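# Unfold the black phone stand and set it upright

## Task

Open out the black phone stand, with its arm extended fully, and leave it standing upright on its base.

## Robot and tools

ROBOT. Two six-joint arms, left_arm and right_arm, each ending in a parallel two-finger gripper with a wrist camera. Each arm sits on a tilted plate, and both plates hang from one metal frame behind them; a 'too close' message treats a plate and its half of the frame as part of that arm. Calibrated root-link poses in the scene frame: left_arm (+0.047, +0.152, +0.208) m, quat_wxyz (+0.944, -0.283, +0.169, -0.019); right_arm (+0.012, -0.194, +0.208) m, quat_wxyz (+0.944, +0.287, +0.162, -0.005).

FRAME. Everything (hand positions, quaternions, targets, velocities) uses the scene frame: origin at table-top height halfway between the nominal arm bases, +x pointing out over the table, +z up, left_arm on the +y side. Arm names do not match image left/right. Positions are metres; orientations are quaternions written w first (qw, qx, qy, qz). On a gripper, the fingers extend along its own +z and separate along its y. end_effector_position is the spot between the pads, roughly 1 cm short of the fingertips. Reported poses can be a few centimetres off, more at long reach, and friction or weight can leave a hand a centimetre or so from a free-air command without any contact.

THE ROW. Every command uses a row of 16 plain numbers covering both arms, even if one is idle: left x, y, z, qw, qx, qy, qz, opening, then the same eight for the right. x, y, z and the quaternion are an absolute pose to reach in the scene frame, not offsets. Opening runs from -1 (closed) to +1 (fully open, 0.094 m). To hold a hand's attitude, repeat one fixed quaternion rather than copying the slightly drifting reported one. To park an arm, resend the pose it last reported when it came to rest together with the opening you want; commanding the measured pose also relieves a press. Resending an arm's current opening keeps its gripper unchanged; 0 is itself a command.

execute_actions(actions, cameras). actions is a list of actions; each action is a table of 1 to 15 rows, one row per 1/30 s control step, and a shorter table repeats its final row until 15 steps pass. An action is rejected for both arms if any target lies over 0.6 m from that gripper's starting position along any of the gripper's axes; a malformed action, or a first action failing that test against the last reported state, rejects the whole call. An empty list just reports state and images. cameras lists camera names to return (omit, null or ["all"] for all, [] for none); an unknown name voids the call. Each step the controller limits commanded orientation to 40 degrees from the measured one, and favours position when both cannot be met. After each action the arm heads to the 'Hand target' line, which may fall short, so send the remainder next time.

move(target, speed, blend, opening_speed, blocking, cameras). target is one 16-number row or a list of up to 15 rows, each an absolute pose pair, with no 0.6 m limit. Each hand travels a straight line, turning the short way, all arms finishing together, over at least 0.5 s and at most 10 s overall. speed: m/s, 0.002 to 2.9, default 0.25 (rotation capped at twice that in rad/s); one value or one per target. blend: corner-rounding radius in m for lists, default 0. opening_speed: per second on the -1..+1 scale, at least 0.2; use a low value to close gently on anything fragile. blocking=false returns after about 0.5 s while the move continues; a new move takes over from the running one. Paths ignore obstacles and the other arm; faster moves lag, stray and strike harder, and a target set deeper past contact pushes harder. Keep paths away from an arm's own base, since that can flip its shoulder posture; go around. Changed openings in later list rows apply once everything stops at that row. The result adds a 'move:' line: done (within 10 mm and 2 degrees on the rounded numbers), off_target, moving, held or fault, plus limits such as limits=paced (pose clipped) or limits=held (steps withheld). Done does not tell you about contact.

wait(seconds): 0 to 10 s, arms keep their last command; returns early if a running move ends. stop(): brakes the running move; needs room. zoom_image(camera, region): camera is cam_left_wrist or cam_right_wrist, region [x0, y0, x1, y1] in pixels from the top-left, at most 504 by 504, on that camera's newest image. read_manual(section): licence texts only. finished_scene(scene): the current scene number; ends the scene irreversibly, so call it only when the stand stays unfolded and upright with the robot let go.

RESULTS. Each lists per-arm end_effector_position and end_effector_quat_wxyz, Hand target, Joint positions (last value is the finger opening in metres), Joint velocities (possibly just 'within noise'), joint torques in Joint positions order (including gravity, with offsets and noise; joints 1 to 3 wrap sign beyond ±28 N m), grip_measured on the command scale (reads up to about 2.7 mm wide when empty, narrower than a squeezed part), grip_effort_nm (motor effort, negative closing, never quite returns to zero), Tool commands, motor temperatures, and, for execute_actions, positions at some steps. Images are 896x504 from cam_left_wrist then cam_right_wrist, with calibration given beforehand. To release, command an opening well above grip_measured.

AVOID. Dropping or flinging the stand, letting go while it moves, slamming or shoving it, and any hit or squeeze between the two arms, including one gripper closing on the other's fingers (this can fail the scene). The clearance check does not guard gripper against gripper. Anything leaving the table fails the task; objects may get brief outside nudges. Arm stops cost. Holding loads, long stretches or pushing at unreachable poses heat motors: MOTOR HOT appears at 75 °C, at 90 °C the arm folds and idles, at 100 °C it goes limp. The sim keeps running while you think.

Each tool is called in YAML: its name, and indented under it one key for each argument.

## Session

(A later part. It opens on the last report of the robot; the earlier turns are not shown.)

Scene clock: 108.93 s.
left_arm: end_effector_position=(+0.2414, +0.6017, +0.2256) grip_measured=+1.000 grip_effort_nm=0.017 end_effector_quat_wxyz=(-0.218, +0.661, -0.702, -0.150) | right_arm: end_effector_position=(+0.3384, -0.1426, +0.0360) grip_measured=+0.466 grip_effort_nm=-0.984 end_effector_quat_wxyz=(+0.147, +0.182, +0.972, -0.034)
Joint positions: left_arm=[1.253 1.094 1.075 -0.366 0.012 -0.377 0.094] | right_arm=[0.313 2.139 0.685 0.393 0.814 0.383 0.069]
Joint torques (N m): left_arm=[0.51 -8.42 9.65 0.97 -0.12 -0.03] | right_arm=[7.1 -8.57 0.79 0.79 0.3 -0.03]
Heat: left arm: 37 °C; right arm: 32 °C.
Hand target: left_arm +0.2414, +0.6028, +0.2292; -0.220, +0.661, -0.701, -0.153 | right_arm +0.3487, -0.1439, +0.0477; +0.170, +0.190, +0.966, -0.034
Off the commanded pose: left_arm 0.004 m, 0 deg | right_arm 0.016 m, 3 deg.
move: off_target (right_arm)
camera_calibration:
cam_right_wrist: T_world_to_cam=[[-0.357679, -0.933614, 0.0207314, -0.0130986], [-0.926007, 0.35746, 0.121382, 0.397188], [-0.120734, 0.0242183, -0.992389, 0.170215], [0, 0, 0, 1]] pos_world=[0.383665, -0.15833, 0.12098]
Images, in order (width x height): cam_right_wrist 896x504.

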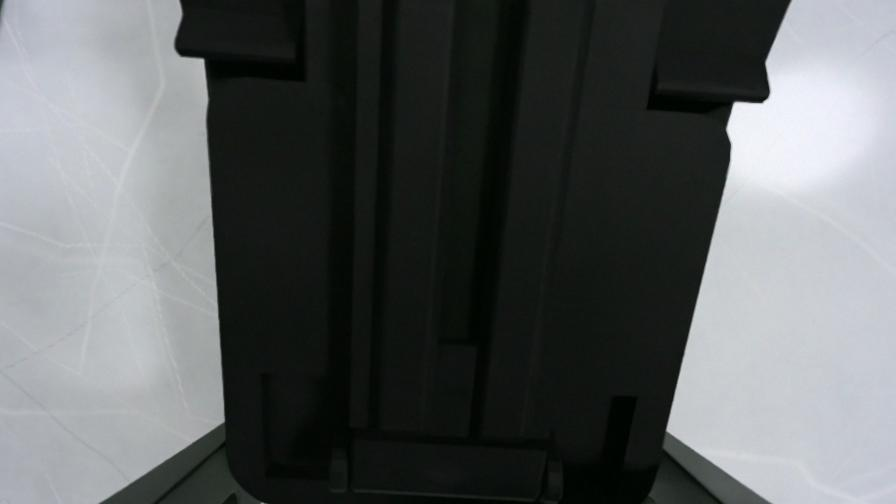

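move:
  target:
    - [0.2415, 0.6029, 0.2292, -0.22, 0.661, -0.701, -0.153, 1, 0.371, -0.149, 0.085, 0.336, 0.181, 0.922, -0.066, 0.3]
    - [0.2415, 0.6029, 0.2292, -0.22, 0.661, -0.701, -0.153, 1, 0.394, -0.159, 0.106, 0.491, 0.167, 0.85, -0.097, 0.3]
  cameras: ["cam_right_wrist"]
  speed: 0.06

zoom_image:
  camera: "cam_right_wrist"
  region: [200, 0, 704, 504]

Scene clock: 119.40 s.
left_arm: end_effector_position=(+0.2414, +0.6017, +0.2256) grip_measured=+1.000 grip_effort_nm=0.012 end_effector_quat_wxyz=(-0.218, +0.661, -0.702, -0.150) | right_arm: end_effector_position=(+0.3786, -0.1560, +0.0878) grip_measured=+0.466 grip_effort_nm=-0.979 end_effector_quat_wxyz=(+0.375, +0.143, +0.911, -0.094)
Joint positions: left_arm=[1.253 1.094 1.075 -0.366 0.012 -0.377 0.094] | right_arm=[0.392 2.339 0.503 1.484 0.953 -0.2 0.069]
Joint torques (N m): left_arm=[0.49 -8.4 9.66 0.96 -0.12 -0.03] | right_arm=[6.43 -7.34 1.1 2.09 -0.11 -0.07]
Heat: left arm: 38 °C; right arm: 32 °C.
Hand target: left_arm +0.2414, +0.6028, +0.2292; -0.220, +0.661, -0.701, -0.153 | right_arm +0.3934, -0.1593, +0.1060; +0.409, +0.177, +0.892, -0.083
Off the commanded pose: left_arm 0.004 m, 0 deg | right_arm 0.024 m, 15 deg.
joint sent to its limit (right arm) — joint 4 (wrist pitch), upper limit. The joint targets are off in orientation, not in position.
move: off_target (right_arm)
camera_calibration:
cam_right_wrist: T_world_to_cam=[[-0.328841, -0.941486, 0.0739483, -0.029112], [-0.890048, 0.282791, -0.357554, 0.44961], [0.31572, -0.183396, -0.93096, 0.0237178], [0, 0, 0, 1]] pos_world=[0.383113, -0.150204, 0.184993]
Images, in order (width x height): cam_right_wrist 896x504.

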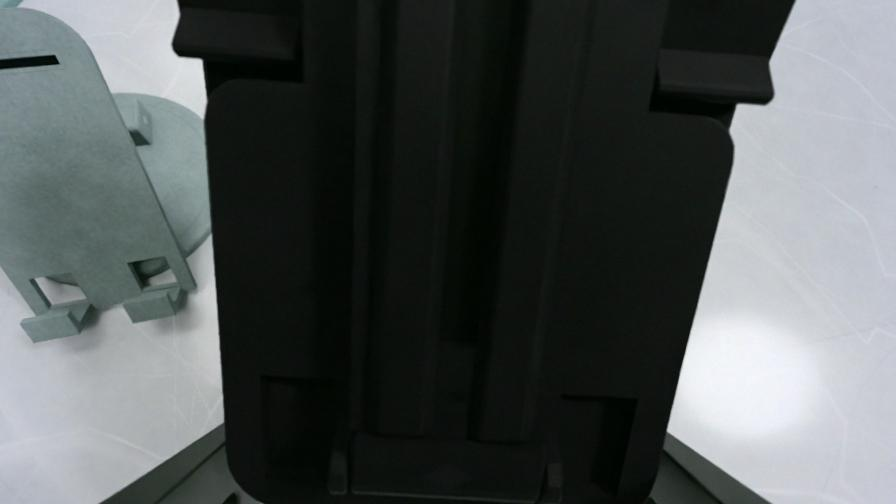

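Scaled by 1.000.

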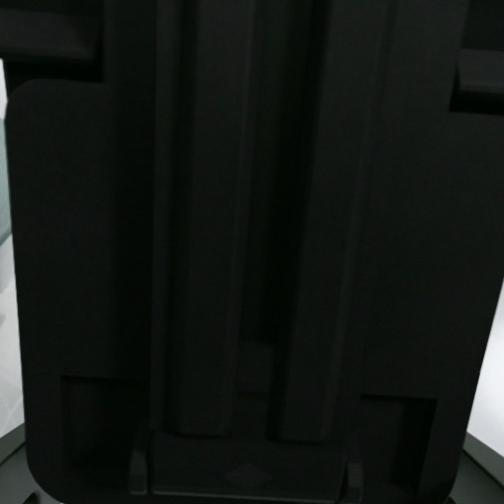

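move:
  target:
    - [0.3, 0.3, 0.22, 0.526, 0.44, 0.627, -0.369, 1, 0.394, -0.159, 0.106, 0.409, 0.177, 0.892, -0.083, 0.3]
    - [0.32, 0.06, 0.14, 0.526, 0.44, 0.627, -0.369, 1, 0.394, -0.159, 0.106, 0.409, 0.177, 0.892, -0.083, 0.3]

zoom_image:
  camera: "cam_left_wrist"
  region: [250, 50, 754, 504]

Scene clock: 131.40 s.
left_arm: end_effector_position=(+0.3263, +0.0690, +0.1384) grip_measured=+1.000 grip_effort_nm=0.007 end_effector_quat_wxyz=(+0.527, +0.442, +0.634, -0.353) | right_arm: end_effector_position=(+0.3786, -0.1560, +0.0878) grip_measured=+0.466 grip_effort_nm=-0.984 end_effector_quat_wxyz=(+0.375, +0.143, +0.911, -0.094)
Joint positions: left_arm=[0.34 1.785 0.418 0.26 0.955 1.661 0.094] | right_arm=[0.392 2.339 0.503 1.484 0.953 -0.2 0.069]
Joint torques (N m): left_arm=[-4.49 -3.84 -0.09 -0.09 0.7 -0.04] | right_arm=[6.72 -7.45 1.09 1.95 -0.05 0.03]
Heat: left arm: 36 °C; right arm: 33 °C.
Hand target: left_arm +0.3198, +0.0604, +0.1402; +0.526, +0.440, +0.627, -0.369 | right_arm +0.3932, -0.1593, +0.1058; +0.407, +0.177, +0.892, -0.083
Off the commanded pose: left_arm 0.011 m, 2 deg | right_arm 0.024 m, 6 deg.
move: off_target (left_arm, right_arm)
camera_calibration:
cam_left_wrist: T_world_to_cam=[[-0.925958, -0.377627, -0.00084777, 0.326842], [-0.223104, 0.54887, -0.805585, 0.187872], [0.304676, -0.745748, -0.59248, 0.120316], [0, 0, 0, 1]] pos_world=[0.3079, 0.110033, 0.222909]
cam_right_wrist: T_world_to_cam=[[-0.328296, -0.941632, 0.0745026, -0.0294457], [-0.890286, 0.282109, -0.357498, 0.449588], [0.315613, -0.183694, -0.930938, 0.0237094], [0, 0, 0, 1]] pos_world=[0.383112, -0.150205, 0.184993]

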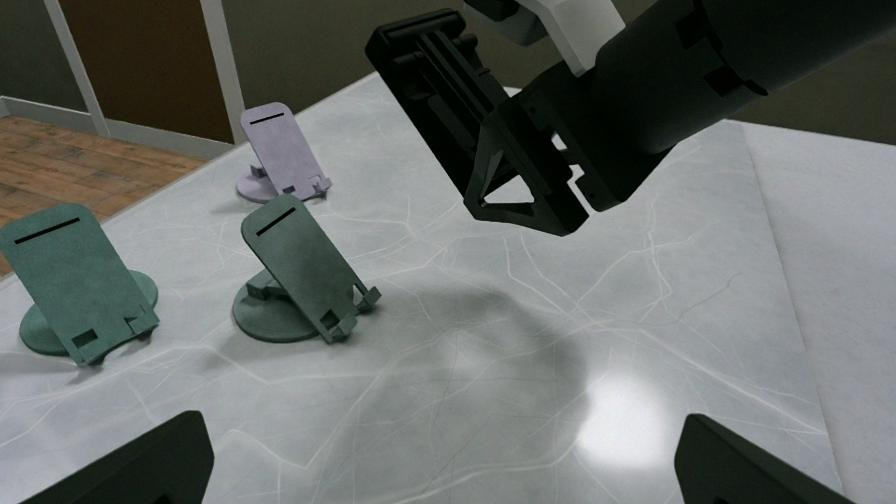

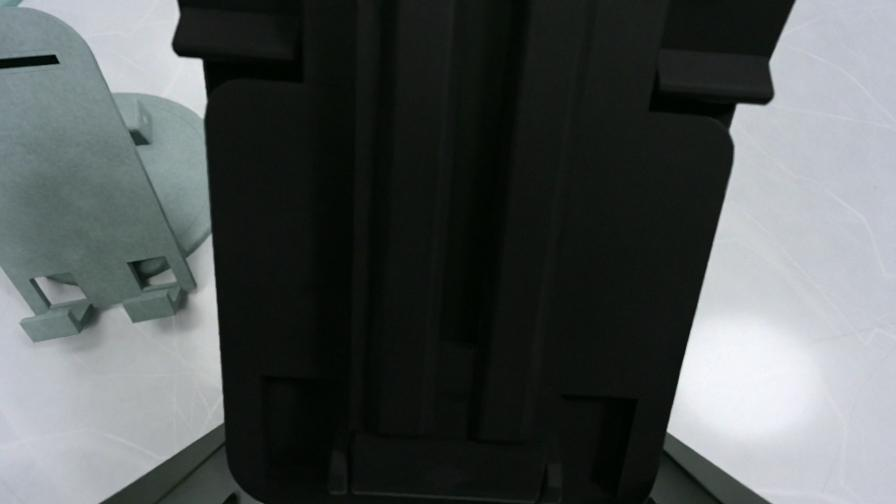

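Scaled by 1.000.

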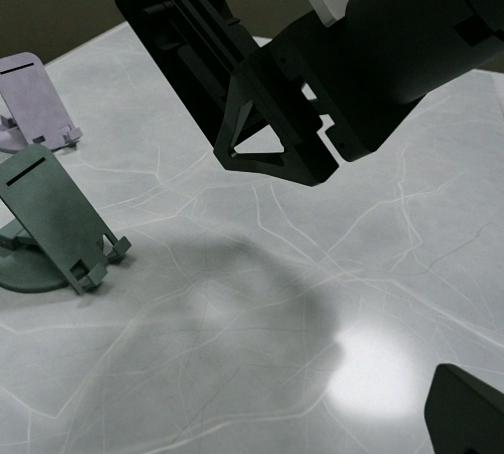

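zoom_image:
  camera: "cam_left_wrist"
  region: [350, 0, 620, 250]

Scaled by 1.867.

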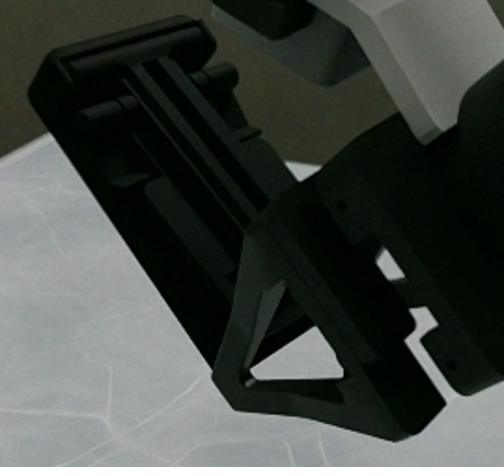

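move:
  target:
    - [0.32, 0.06, 0.14, 0.526, 0.44, 0.627, -0.369, 1, 0.371, -0.149, 0.085, 0.336, 0.181, 0.922, -0.066, 0.3]
    - [0.32, 0.06, 0.14, 0.526, 0.44, 0.627, -0.369, 1, 0.349, -0.144, 0.05, 0.17, 0.19, 0.966, -0.034, 0.3]
    - [0.32, 0.06, 0.14, 0.526, 0.44, 0.627, -0.369, 1, 0.344, -0.143, 0.026, -0.0, 0.193, 0.981, 0, 0.3]
    - [0.32, 0.06, 0.14, 0.526, 0.44, 0.627, -0.369, 1, 0.344, -0.143, 0.010, -0.0, 0.193, 0.981, 0, 0.3]
  speed: 0.06

zoom_image:
  camera: "cam_left_wrist"
  region: [350, 130, 650, 350]

Scene clock: 151.17 s.
left_arm: end_effector_position=(+0.3266, +0.0692, +0.1382) grip_measured=+1.000 grip_effort_nm=0.012 end_effector_quat_wxyz=(+0.527, +0.442, +0.634, -0.353) | right_arm: end_effector_position=(+0.3442, -0.1487, +0.0178) grip_measured=+0.466 grip_effort_nm=-0.984 end_effector_quat_wxyz=(+0.002, +0.195, +0.981, -0.004)
Joint positions: left_arm=[0.34 1.785 0.418 0.262 0.954 1.66 0.094] | right_arm=[0.201 2.153 0.965 -0.138 0.64 0.503 0.069]
Joint torques (N m): left_arm=[-4.57 -3.85 0.03 -0.11 0.69 -0.05] | right_arm=[5.64 -4.96 2.48 0.35 -0.11 -0.11]
Heat: left arm: 34 °C; right arm: 34 °C.
Hand target: left_arm +0.3199, +0.0604, +0.1402; +0.526, +0.440, +0.627, -0.369 | right_arm +0.3437, -0.1432, +0.0103; +0.000, +0.193, +0.981, +0.000
Off the commanded pose: left_arm 0.011 m, 2 deg | right_arm 0.010 m, 1 deg.
move: off_target (left_arm)
camera_calibration:
cam_left_wrist: T_world_to_cam=[[-0.925629, -0.378429, -0.00142848, 0.327144], [-0.223399, 0.549467, -0.805096, 0.187752], [0.305457, -0.744901, -0.593143, 0.120009], [0, 0, 0, 1]] pos_world=[0.3081, 0.110033, 0.222808]
cam_right_wrist: T_world_to_cam=[[-0.37492, -0.926983, 0.0117077, -0.00925925], [-0.84499, 0.346898, 0.407007, 0.37231], [-0.38135, 0.142702, -0.91335, 0.258912], [0, 0, 0, 1]] pos_world=[0.409863, -0.174684, 0.0850533]

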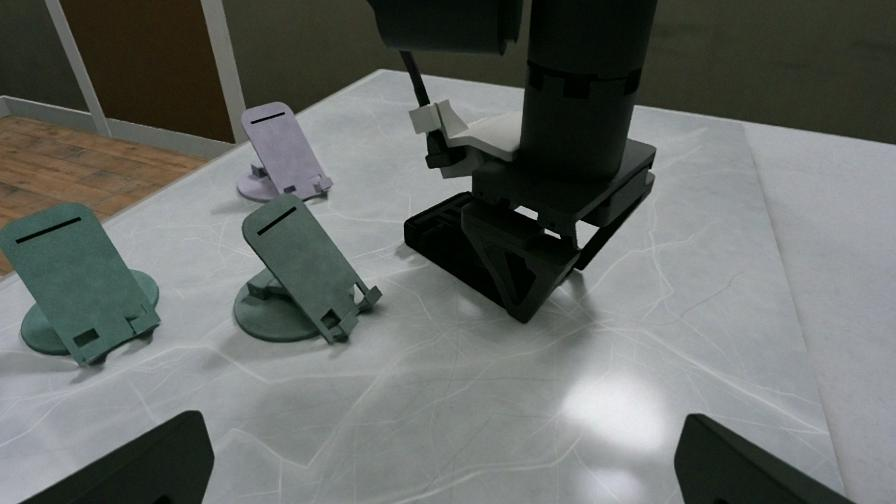

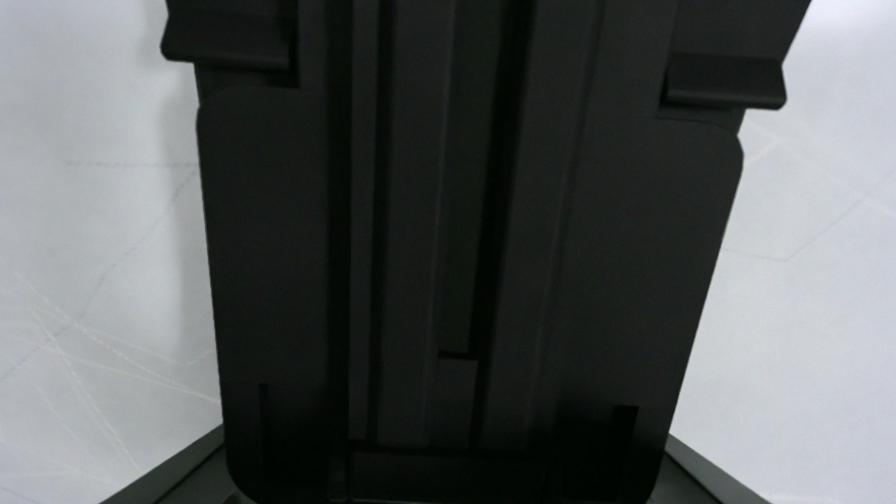

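Scaled by 1.680.

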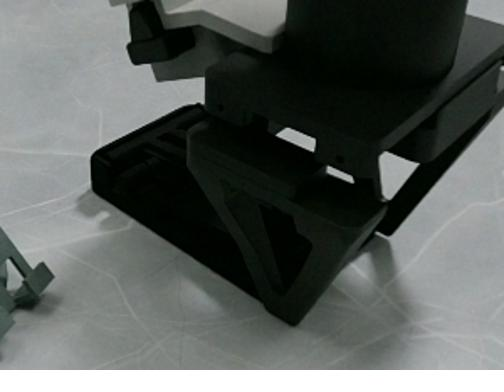

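move:
  target:
    - [0.32, 0.06, 0.14, 0.526, 0.44, 0.627, -0.369, 1, 0.344, -0.143, 0.012, -0.0, 0.193, 0.981, 0, 0.62]
    - [0.32, 0.06, 0.14, 0.526, 0.44, 0.627, -0.369, 1, 0.344, -0.143, 0.024, -0.0, 0.193, 0.981, 0, 0.62]
    - [0.32, 0.06, 0.14, 0.526, 0.44, 0.627, -0.369, 1, 0.344, -0.143, 0.024, -0.0, 0.193, 0.981, 0, 0.1]
  speed: 0.06
  opening_speed: 0.4

zoom_image:
  camera: "cam_left_wrist"
  region: [380, 170, 620, 340]

Scene clock: 158.20 s.
left_arm: end_effector_position=(+0.3266, +0.0692, +0.1382) grip_measured=+1.000 grip_effort_nm=0.012 end_effector_quat_wxyz=(+0.527, +0.442, +0.634, -0.352) | right_arm: end_effector_position=(+0.3394, -0.1481, +0.0185) grip_measured=+0.103 grip_effort_nm=-0.100 end_effector_quat_wxyz=(-0.006, +0.191, +0.982, -0.006)
Joint positions: left_arm=[0.34 1.785 0.418 0.262 0.954 1.66 0.094] | right_arm=[0.204 2.153 0.965 -0.161 0.64 0.51 0.052]
Joint torques (N m): left_arm=[-4.53 -3.74 0.02 -0.09 0.7 -0.05] | right_arm=[7.69 -7.65 2.11 -0.03 -0.06 0.11]
Heat: left arm: 34 °C; right arm: 34 °C.
Hand target: left_arm +0.3199, +0.0604, +0.1402; +0.526, +0.440, +0.627, -0.369 | right_arm +0.3439, -0.1431, +0.0240; +0.000, +0.193, +0.981, +0.000
Off the commanded pose: left_arm 0.012 m, 2 deg | right_arm 0.009 m, 1 deg.
move: off_target (left_arm)
camera_calibration:
cam_left_wrist: T_world_to_cam=[[-0.925561, -0.378595, -0.00175095, 0.327306], [-0.223384, 0.549835, -0.804849, 0.187674], [0.305674, -0.744545, -0.593478, 0.119947], [0, 0, 0, 1]] pos_world=[0.3082, 0.110032, 0.222808]
cam_right_wrist: T_world_to_cam=[[-0.366118, -0.930383, 0.0185813, -0.0141499], [-0.841198, 0.339429, 0.420919, 0.365207], [-0.397923, 0.138476, -0.906908, 0.262562], [0, 0, 0, 1]] pos_world=[0.406511, -0.173485, 0.0846596]

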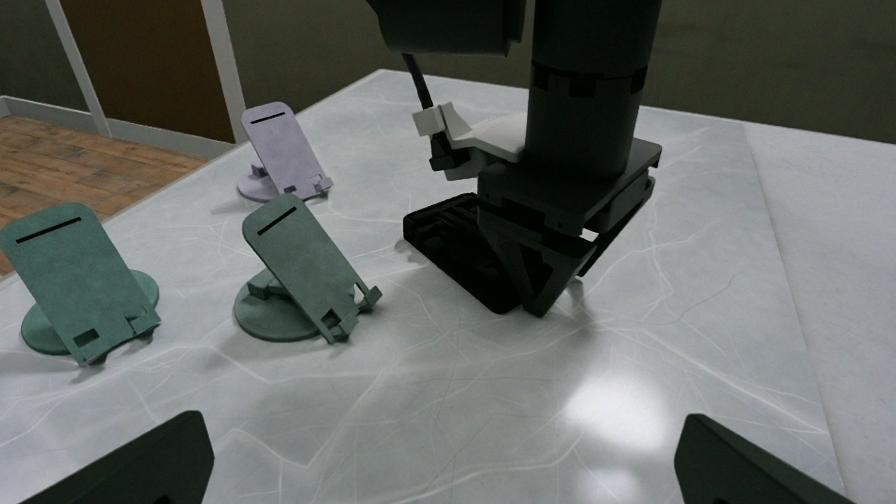

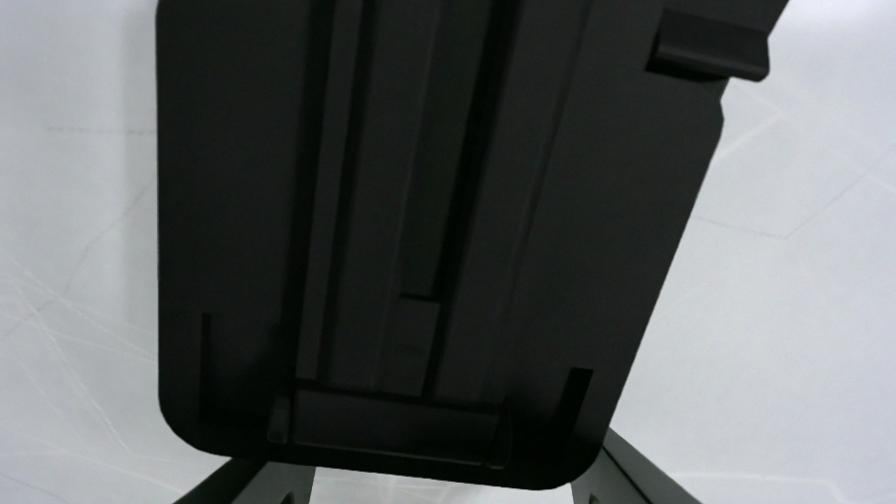

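Scaled by 2.100.

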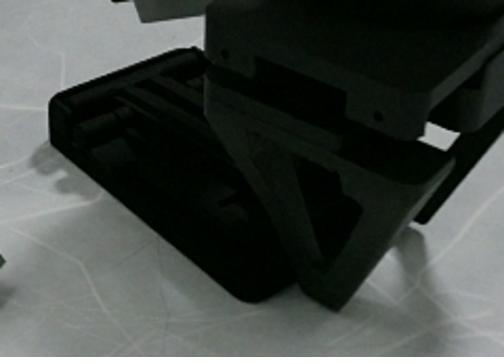

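move:
  target:
    - [0.32, 0.06, 0.14, 0.526, 0.44, 0.627, -0.369, 1, 0.335, -0.143, 0.024, -0.0, 0.193, 0.981, 0, 0.9]
    - [0.32, 0.06, 0.14, 0.526, 0.44, 0.627, -0.369, 1, 0.335, -0.143, 0.06, -0.0, 0.193, 0.981, 0, 0.9]
    - [0.32, 0.06, 0.14, 0.526, 0.44, 0.627, -0.369, 1, 0.356, -0.140, 0.04, -0.0, 0.242, 0.97, 0, 0.9]
    - [0.32, 0.06, 0.14, 0.526, 0.44, 0.627, -0.369, 1, 0.356, -0.140, 0.026, -0.0, 0.242, 0.97, 0, 0.9]
  speed: 0.08

zoom_image:
  camera: "cam_left_wrist"
  region: [380, 170, 620, 340]

Scene clock: 166.47 s.
left_arm: end_effector_position=(+0.3266, +0.0692, +0.1382) grip_measured=+1.000 grip_effort_nm=0.007 end_effector_quat_wxyz=(+0.527, +0.442, +0.634, -0.352) | right_arm: end_effector_position=(+0.3554, -0.1441, +0.0336) grip_measured=+0.897 grip_effort_nm=0.193 end_effector_quat_wxyz=(+0.001, +0.243, +0.970, +0.000)
Joint positions: left_arm=[0.34 1.785 0.418 0.262 0.954 1.66 0.094] | right_arm=[0.233 2.132 1.019 -0.236 0.64 0.64 0.089]
Joint torques (N m): left_arm=[-4.49 -3.85 -0.06 -0.11 0.73 -0.06] | right_arm=[5.61 -5.23 2.8 0.3 -0.06 -0.11]
Heat: left arm: 34 °C; right arm: 35 °C.
Hand target: left_arm +0.3198, +0.0604, +0.1402; +0.526, +0.440, +0.627, -0.369 | right_arm +0.3559, -0.1401, +0.0263; +0.000, +0.242, +0.970, +0.000
Off the commanded pose: left_arm 0.012 m, 2 deg | right_arm 0.009 m, 0 deg.
move: off_target (left_arm)
camera_calibration:
cam_left_wrist: T_world_to_cam=[[-0.925561, -0.378595, -0.00175095, 0.327306], [-0.223384, 0.549835, -0.804849, 0.187674], [0.305674, -0.744545, -0.593478, 0.119947], [0, 0, 0, 1]] pos_world=[0.3082, 0.110032, 0.222808]
cam_right_wrist: T_world_to_cam=[[-0.46373, -0.885966, 0.00430916, 0.0367311], [-0.807033, 0.424412, 0.410575, 0.371367], [-0.365585, 0.186918, -0.911817, 0.27768], [0, 0, 0, 1]] pos_world=[0.418254, -0.176974, 0.100561]

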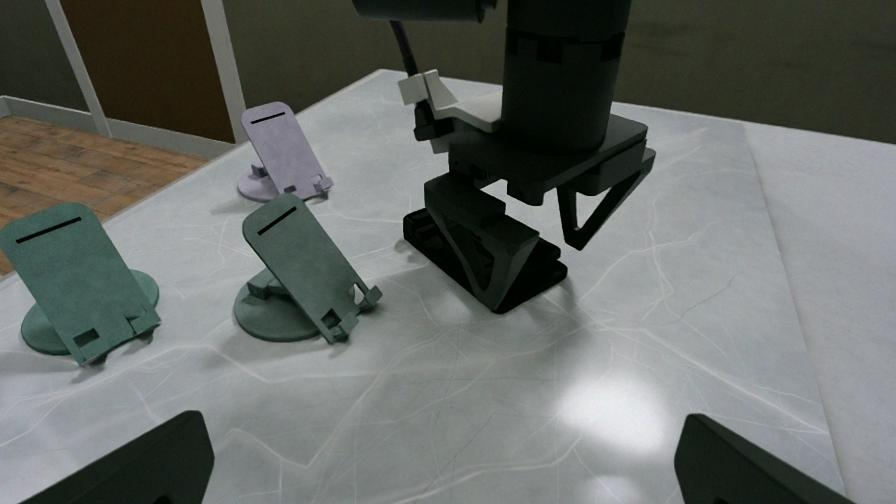

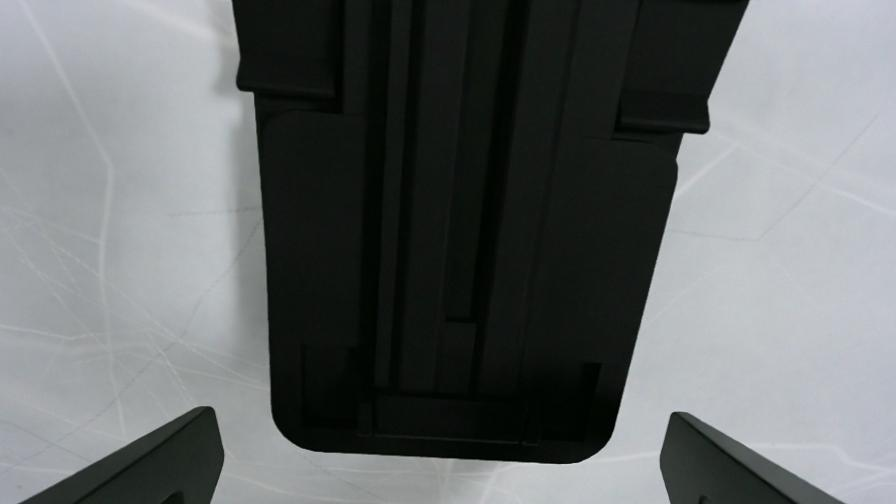

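Scaled by 2.100.

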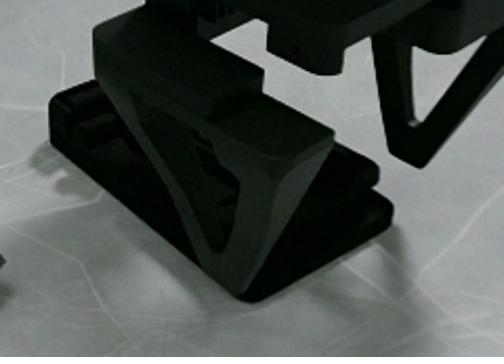

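move:
  target:
    - [0.32, 0.06, 0.14, 0.526, 0.44, 0.627, -0.369, 1, 0.356, -0.140, 0.020, -0.0, 0.242, 0.97, 0, 0.9]
    - [0.32, 0.06, 0.14, 0.526, 0.44, 0.627, -0.369, 1, 0.356, -0.140, 0.020, -0.0, 0.242, 0.97, 0, 0.2]
  speed: 0.05
  opening_speed: 0.4

zoom_image:
  camera: "cam_left_wrist"
  region: [380, 170, 620, 340]

Scene clock: 172.40 s.
left_arm: end_effector_position=(+0.3266, +0.0692, +0.1382) grip_measured=+1.000 grip_effort_nm=0.002 end_effector_quat_wxyz=(+0.527, +0.442, +0.634, -0.352) | right_arm: end_effector_position=(+0.3561, -0.1441, +0.0285) grip_measured=+0.294 grip_effort_nm=-0.974 end_effector_quat_wxyz=(+0.002, +0.243, +0.970, +0.000)
Joint positions: left_arm=[0.34 1.785 0.418 0.262 0.954 1.66 0.094] | right_arm=[0.225 2.146 1.019 -0.212 0.64 0.627 0.061]
Joint torques (N m): left_arm=[-4.48 -3.86 -0.02 -0.09 0.73 -0.05] | right_arm=[5.56 -5.16 2.66 0.27 -0.09 -0.04]
Heat: left arm: 34 °C; right arm: 34 °C.
Hand target: left_arm +0.3198, +0.0604, +0.1402; +0.526, +0.440, +0.627, -0.369 | right_arm +0.3558, -0.1401, +0.0203; +0.000, +0.242, +0.970, +0.000
Off the commanded pose: left_arm 0.012 m, 2 deg | right_arm 0.009 m, 0 deg.
move: off_target (left_arm)
camera_calibration:
cam_left_wrist: T_world_to_cam=[[-0.925561, -0.378595, -0.00175095, 0.327306], [-0.223384, 0.549835, -0.804849, 0.187674], [0.305674, -0.744545, -0.593478, 0.119947], [0, 0, 0, 1]] pos_world=[0.3082, 0.110032, 0.222808]
cam_right_wrist: T_world_to_cam=[[-0.463103, -0.886294, 0.00422094, 0.0367598], [-0.808571, 0.424432, 0.407518, 0.37467], [-0.362972, 0.18531, -0.913187, 0.272122], [0, 0, 0, 1]] pos_world=[0.418744, -0.176869, 0.0956588]

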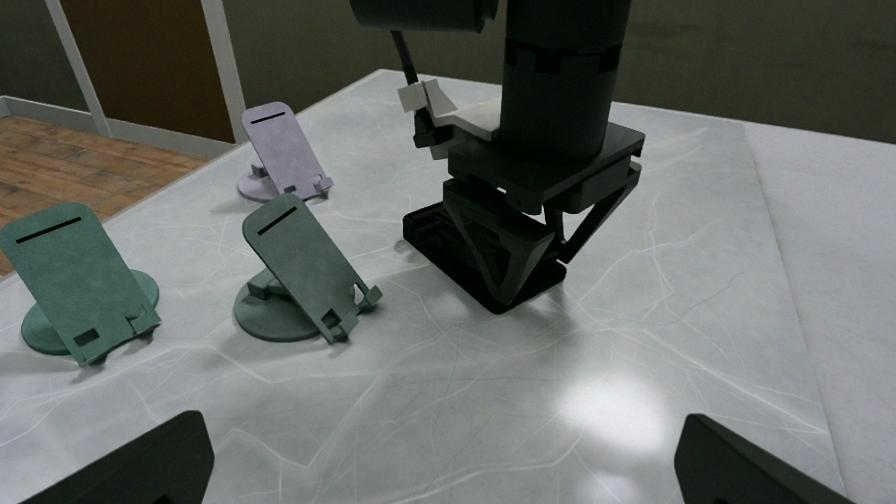

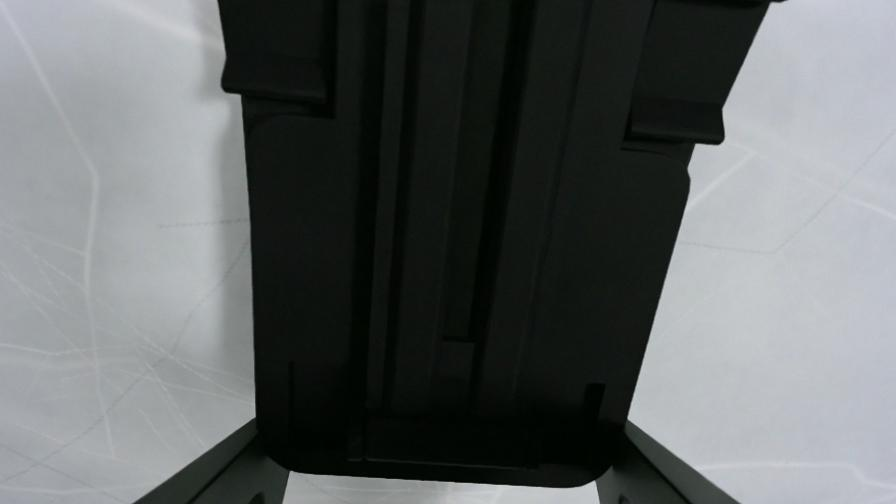

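Scaled by 2.100.

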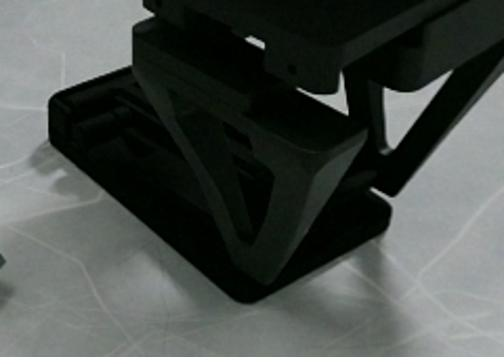

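move:
  target:
    - [0.32, 0.06, 0.14, 0.526, 0.44, 0.627, -0.369, 1, 0.356, -0.140, 0.036, -0.084, 0.241, 0.967, 0.021, 0.2]
    - [0.32, 0.06, 0.14, 0.526, 0.44, 0.627, -0.369, 1, 0.36, -0.142, 0.053, -0.169, 0.238, 0.955, 0.042, 0.2]
  speed: 0.04

zoom_image:
  camera: "cam_left_wrist"
  region: [380, 150, 620, 320]

Scene clock: 180.63 s.
left_arm: end_effector_position=(+0.3266, +0.0692, +0.1382) grip_measured=+1.000 grip_effort_nm=0.007 end_effector_quat_wxyz=(+0.527, +0.442, +0.634, -0.352) | right_arm: end_effector_position=(+0.3696, -0.1478, +0.0613) grip_measured=+0.293 grip_effort_nm=-0.979 end_effector_quat_wxyz=(-0.147, +0.241, +0.958, +0.045)
Joint positions: left_arm=[0.34 1.785 0.418 0.262 0.954 1.66 0.094] | right_arm=[0.178 2.18 1.38 -0.785 0.426 0.714 0.061]
Joint torques (N m): left_arm=[-4.55 -3.81 -0.01 -0.09 0.71 -0.07] | right_arm=[6.27 -5.75 3.45 -0.52 -0.32 0.14]
Heat: left arm: 34 °C; right arm: 34 °C.
Hand target: left_arm +0.3198, +0.0604, +0.1402; +0.526, +0.440, +0.627, -0.369 | right_arm +0.3599, -0.1424, +0.0534; -0.169, +0.238, +0.956, +0.042
Off the commanded pose: left_arm 0.012 m, 2 deg | right_arm 0.014 m, 3 deg.
move: off_target (left_arm, right_arm)
camera_calibration:
cam_left_wrist: T_world_to_cam=[[-0.925561, -0.378595, -0.00175095, 0.327306], [-0.223384, 0.549835, -0.804849, 0.187674], [0.305674, -0.744545, -0.593478, 0.119947], [0, 0, 0, 1]] pos_world=[0.3082, 0.110032, 0.222808]
cam_right_wrist: T_world_to_cam=[[-0.466086, -0.884625, -0.0142453, 0.0420529], [-0.662238, 0.338149, 0.668652, 0.290954], [-0.586689, 0.321083, -0.743439, 0.400013], [0, 0, 0, 1]] pos_world=[0.446965, -0.189622, 0.103437]

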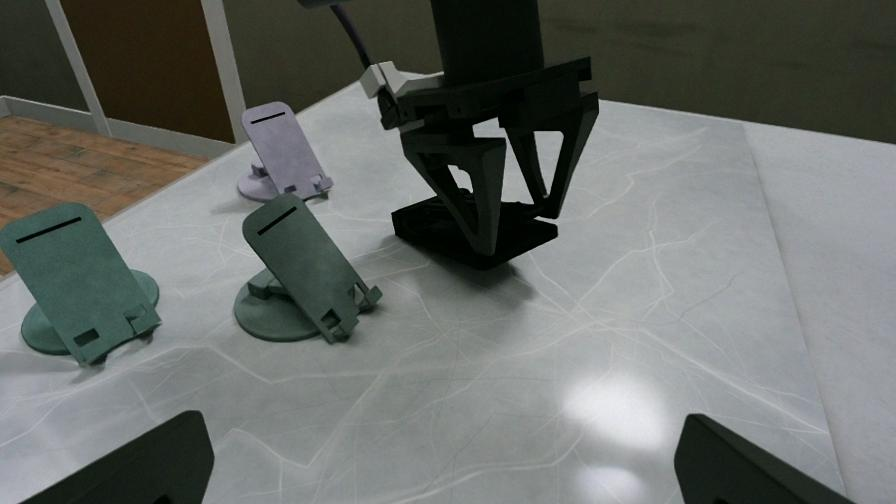

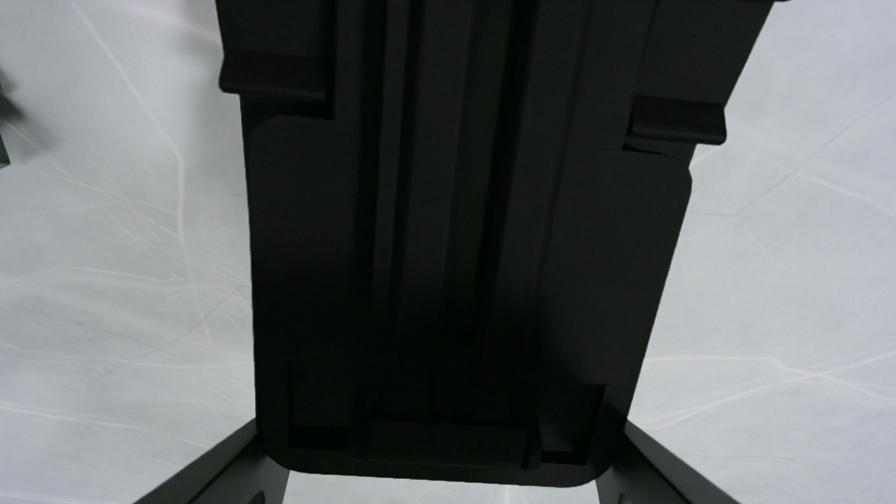

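Scaled by 2.100.

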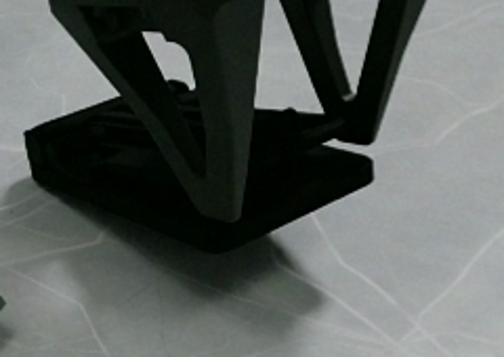

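move:
  target:
    - [0.32, 0.10, 0.2, 0.526, 0.44, 0.627, -0.369, 1, 0.35, -0.16, 0.15, 0, 0.15, 0.988, 0, 0.2]
    - [0.34, 0.07, 0.24, 0.093, -0.093, 0.701, -0.701, 1, 0.30, -0.17, 0.22, 0, -0.131, 0.991, 0, 0.2]
  speed: 0.12

Scene clock: 210.30 s.
left_arm: end_effector_position=(+0.3426, +0.0766, +0.2361) grip_measured=+1.000 grip_effort_nm=0.007 end_effector_quat_wxyz=(+0.095, -0.102, +0.711, -0.689) | right_arm: end_effector_position=(+0.3011, -0.1668, +0.2128) grip_measured=+0.292 grip_effort_nm=-0.989 end_effector_quat_wxyz=(-0.012, -0.122, +0.992, +0.004)
Joint positions: left_arm=[0.218 1.449 0.526 -0.198 1.06 0.03 0.094] | right_arm=[0.589 1.654 1.033 -1.029 0.652 0.368 0.061]
Joint torques (N m): left_arm=[-4.34 -3.9 3.49 0.03 0.85 0.01] | right_arm=[6.35 -6.46 3.12 -0.11 0.16 -0.1]
Heat: left arm: 34 °C; right arm: 35 °C.
Hand target: left_arm +0.3398, +0.0703, +0.2401; +0.093, -0.093, +0.701, -0.701 | right_arm +0.3001, -0.1699, +0.2197; +0.000, -0.131, +0.991, +0.000
Off the commanded pose: left_arm 0.008 m, 2 deg | right_arm 0.008 m, 2 deg.
move: done
camera_calibration:
cam_left_wrist: T_world_to_cam=[[0.0382601, -0.037425, 0.998567, -0.24755], [-0.98661, 0.157134, 0.0436912, 0.357237], [-0.158544, -0.986868, -0.0309119, 0.223458], [0, 0, 0, 1]] pos_world=[0.397353, 0.155125, 0.238495]
cam_right_wrist: T_world_to_cam=[[0.250432, -0.96812, -0.00514628, -0.236079], [-0.872502, -0.227995, 0.432155, 0.169893], [-0.419551, -0.103735, -0.901785, 0.391023], [0, 0, 0, 1]] pos_world=[0.371408, -0.149256, 0.277984]

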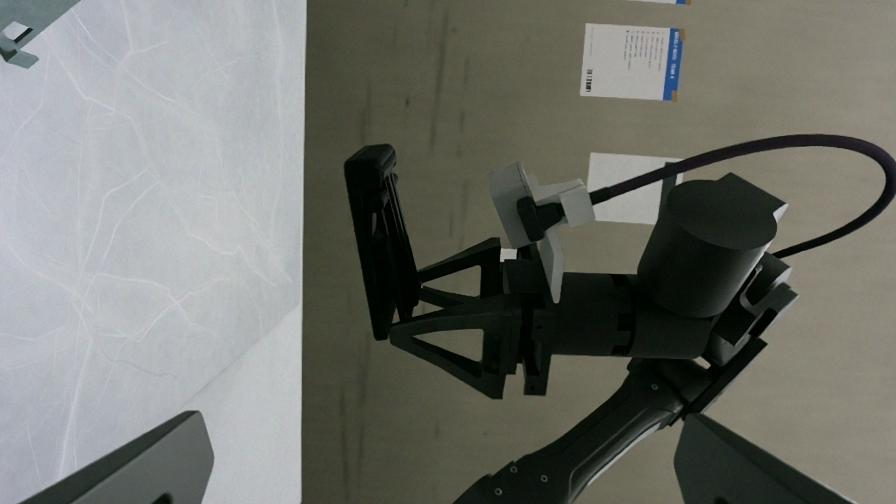

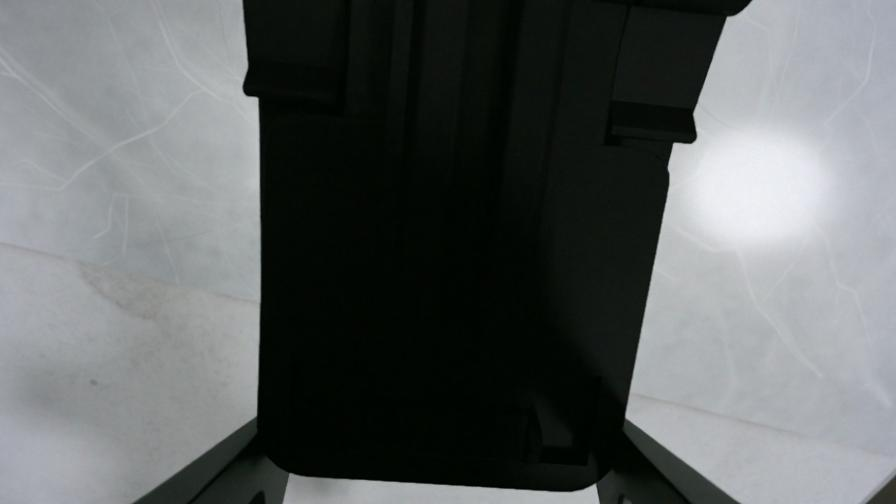

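move:
  target: [0.384, -0.043, 0.186, 0.031, -0.153, 0.690, -0.706, 1, 0.30, -0.17, 0.22, 0, -0.131, 0.991, 0, 0.2]
  speed: 0.1

zoom_image:
  camera: "cam_left_wrist"
  region: [250, 200, 600, 504]

Scene clock: 220.40 s.
left_arm: end_effector_position=(+0.3874, -0.0339, +0.1851) grip_measured=+1.000 grip_effort_nm=0.007 end_effector_quat_wxyz=(+0.034, -0.164, +0.691, -0.703) | right_arm: end_effector_position=(+0.3009, -0.1669, +0.2128) grip_measured=+0.292 grip_effort_nm=-0.984 end_effector_quat_wxyz=(-0.012, -0.122, +0.992, +0.003)
Joint positions: left_arm=[-0.069 2.038 0.604 0.675 0.91 -0.577 0.094] | right_arm=[0.589 1.654 1.033 -1.03 0.652 0.368 0.061]
Joint torques (N m): left_arm=[-7.06 -4.92 3.15 0.73 0.59 0.05] | right_arm=[6.39 -6.58 3.22 -0.12 0.18 -0.08]
Heat: left arm: 34 °C; right arm: 35 °C.
Hand target: left_arm +0.3837, -0.0427, +0.1861; +0.031, -0.153, +0.691, -0.706 | right_arm +0.3000, -0.1699, +0.2197; +0.000, -0.131, +0.991, +0.000
Off the commanded pose: left_arm 0.010 m, 1 deg | right_arm 0.008 m, 2 deg.
move: done
camera_calibration:
cam_left_wrist: T_world_to_cam=[[0.202168, 0.033308, 0.978784, -0.259797], [-0.967639, 0.160891, 0.194391, 0.385895], [-0.151003, -0.98641, 0.0647571, 0.0993009], [0, 0, 0, 1]] pos_world=[0.440925, 0.0445177, 0.17284]
cam_right_wrist: T_world_to_cam=[[0.251454, -0.967857, -0.00485189, -0.236451], [-0.871936, -0.228703, 0.432923, 0.169191], [-0.420117, -0.104629, -0.901418, 0.390915], [0, 0, 0, 1]] pos_world=[0.37121, -0.149255, 0.277984]

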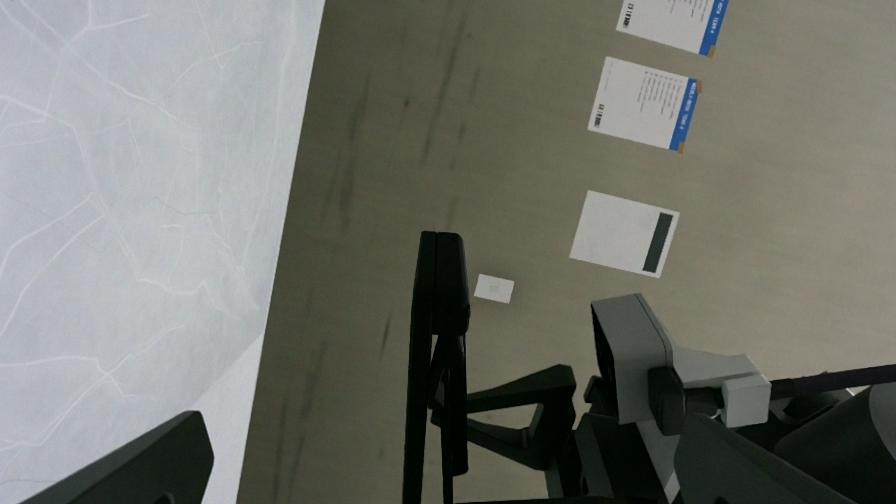

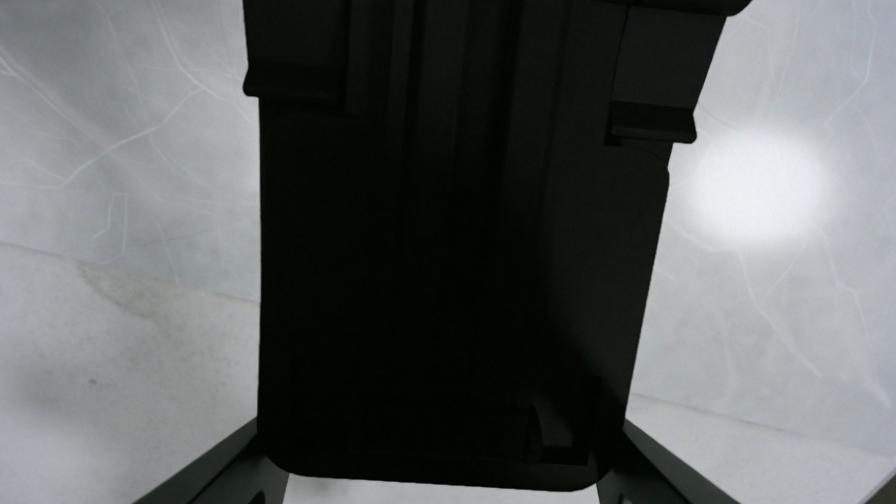

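Scaled by 1.440.

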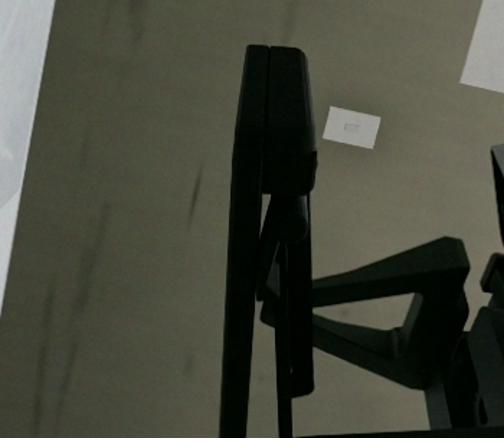

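move:
  target:
    - [0.398, -0.122, 0.186, 0.031, -0.153, 0.690, -0.706, 1, 0.30, -0.17, 0.22, 0, -0.131, 0.991, 0, 0.2]
    - [0.398, -0.122, 0.186, 0.031, -0.153, 0.690, -0.706, 0, 0.30, -0.17, 0.22, 0, -0.131, 0.991, 0, 0.2]
  speed: 0.06
  opening_speed: 0.5

zoom_image:
  camera: "cam_left_wrist"
  region: [250, 200, 600, 504]

Scene clock: 229.83 s.
left_arm: end_effector_position=(+0.4042, -0.1111, +0.1851) grip_measured=+0.001 grip_effort_nm=-0.046 end_effector_quat_wxyz=(+0.035, -0.165, +0.690, -0.704) | right_arm: end_effector_position=(+0.3008, -0.1670, +0.2128) grip_measured=+0.292 grip_effort_nm=-0.979 end_effector_quat_wxyz=(-0.012, -0.122, +0.992, +0.003)
Joint positions: left_arm=[-0.27 2.281 0.75 0.918 0.754 -0.77 0.047] | right_arm=[0.589 1.654 1.033 -1.031 0.652 0.368 0.061]
Joint torques (N m): left_arm=[-8.47 -5.48 3.82 1.05 0.5 0.04] | right_arm=[6.13 -6.65 3.25 -0.12 0.11 -0.11]
Heat: left arm: 34 °C; right arm: 35 °C.
Hand target: left_arm +0.3977, -0.1215, +0.1860; +0.031, -0.153, +0.690, -0.706 | right_arm +0.3000, -0.1699, +0.2197; +0.000, -0.131, +0.991, +0.000
Off the commanded pose: left_arm 0.013 m, 1 deg | right_arm 0.008 m, 2 deg.
move: off_target (left_arm); target 2's new opening was sent with left_arm's hand 0.012 m and 1 deg from that target
camera_calibration:
cam_left_wrist: T_world_to_cam=[[0.201826, 0.0358675, 0.978764, -0.260245], [-0.968114, 0.158717, 0.193814, 0.414629], [-0.148395, -0.986672, 0.0667571, 0.0242172], [0, 0, 0, 1]] pos_world=[0.457526, -0.0325798, 0.172741]
cam_right_wrist: T_world_to_cam=[[0.25164, -0.967809, -0.0047864, -0.236506], [-0.871771, -0.228812, 0.433198, 0.16895], [-0.420348, -0.104837, -0.901286, 0.390892], [0, 0, 0, 1]] pos_world=[0.371111, -0.149254, 0.277984]

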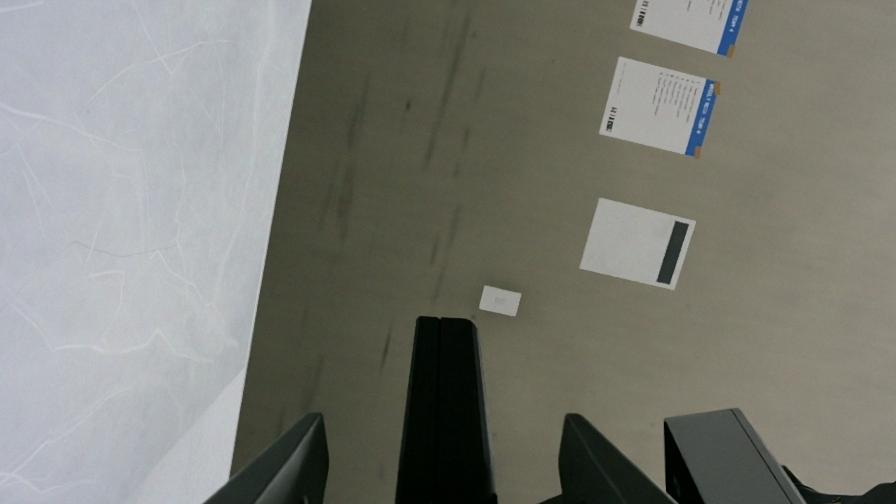

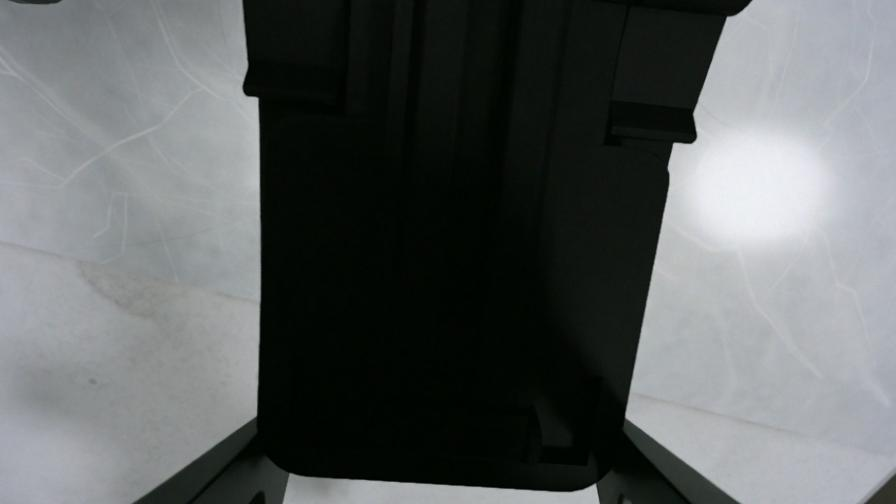

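Scaled by 1.440.

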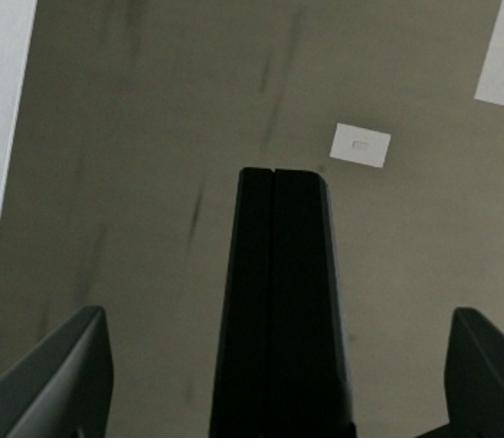

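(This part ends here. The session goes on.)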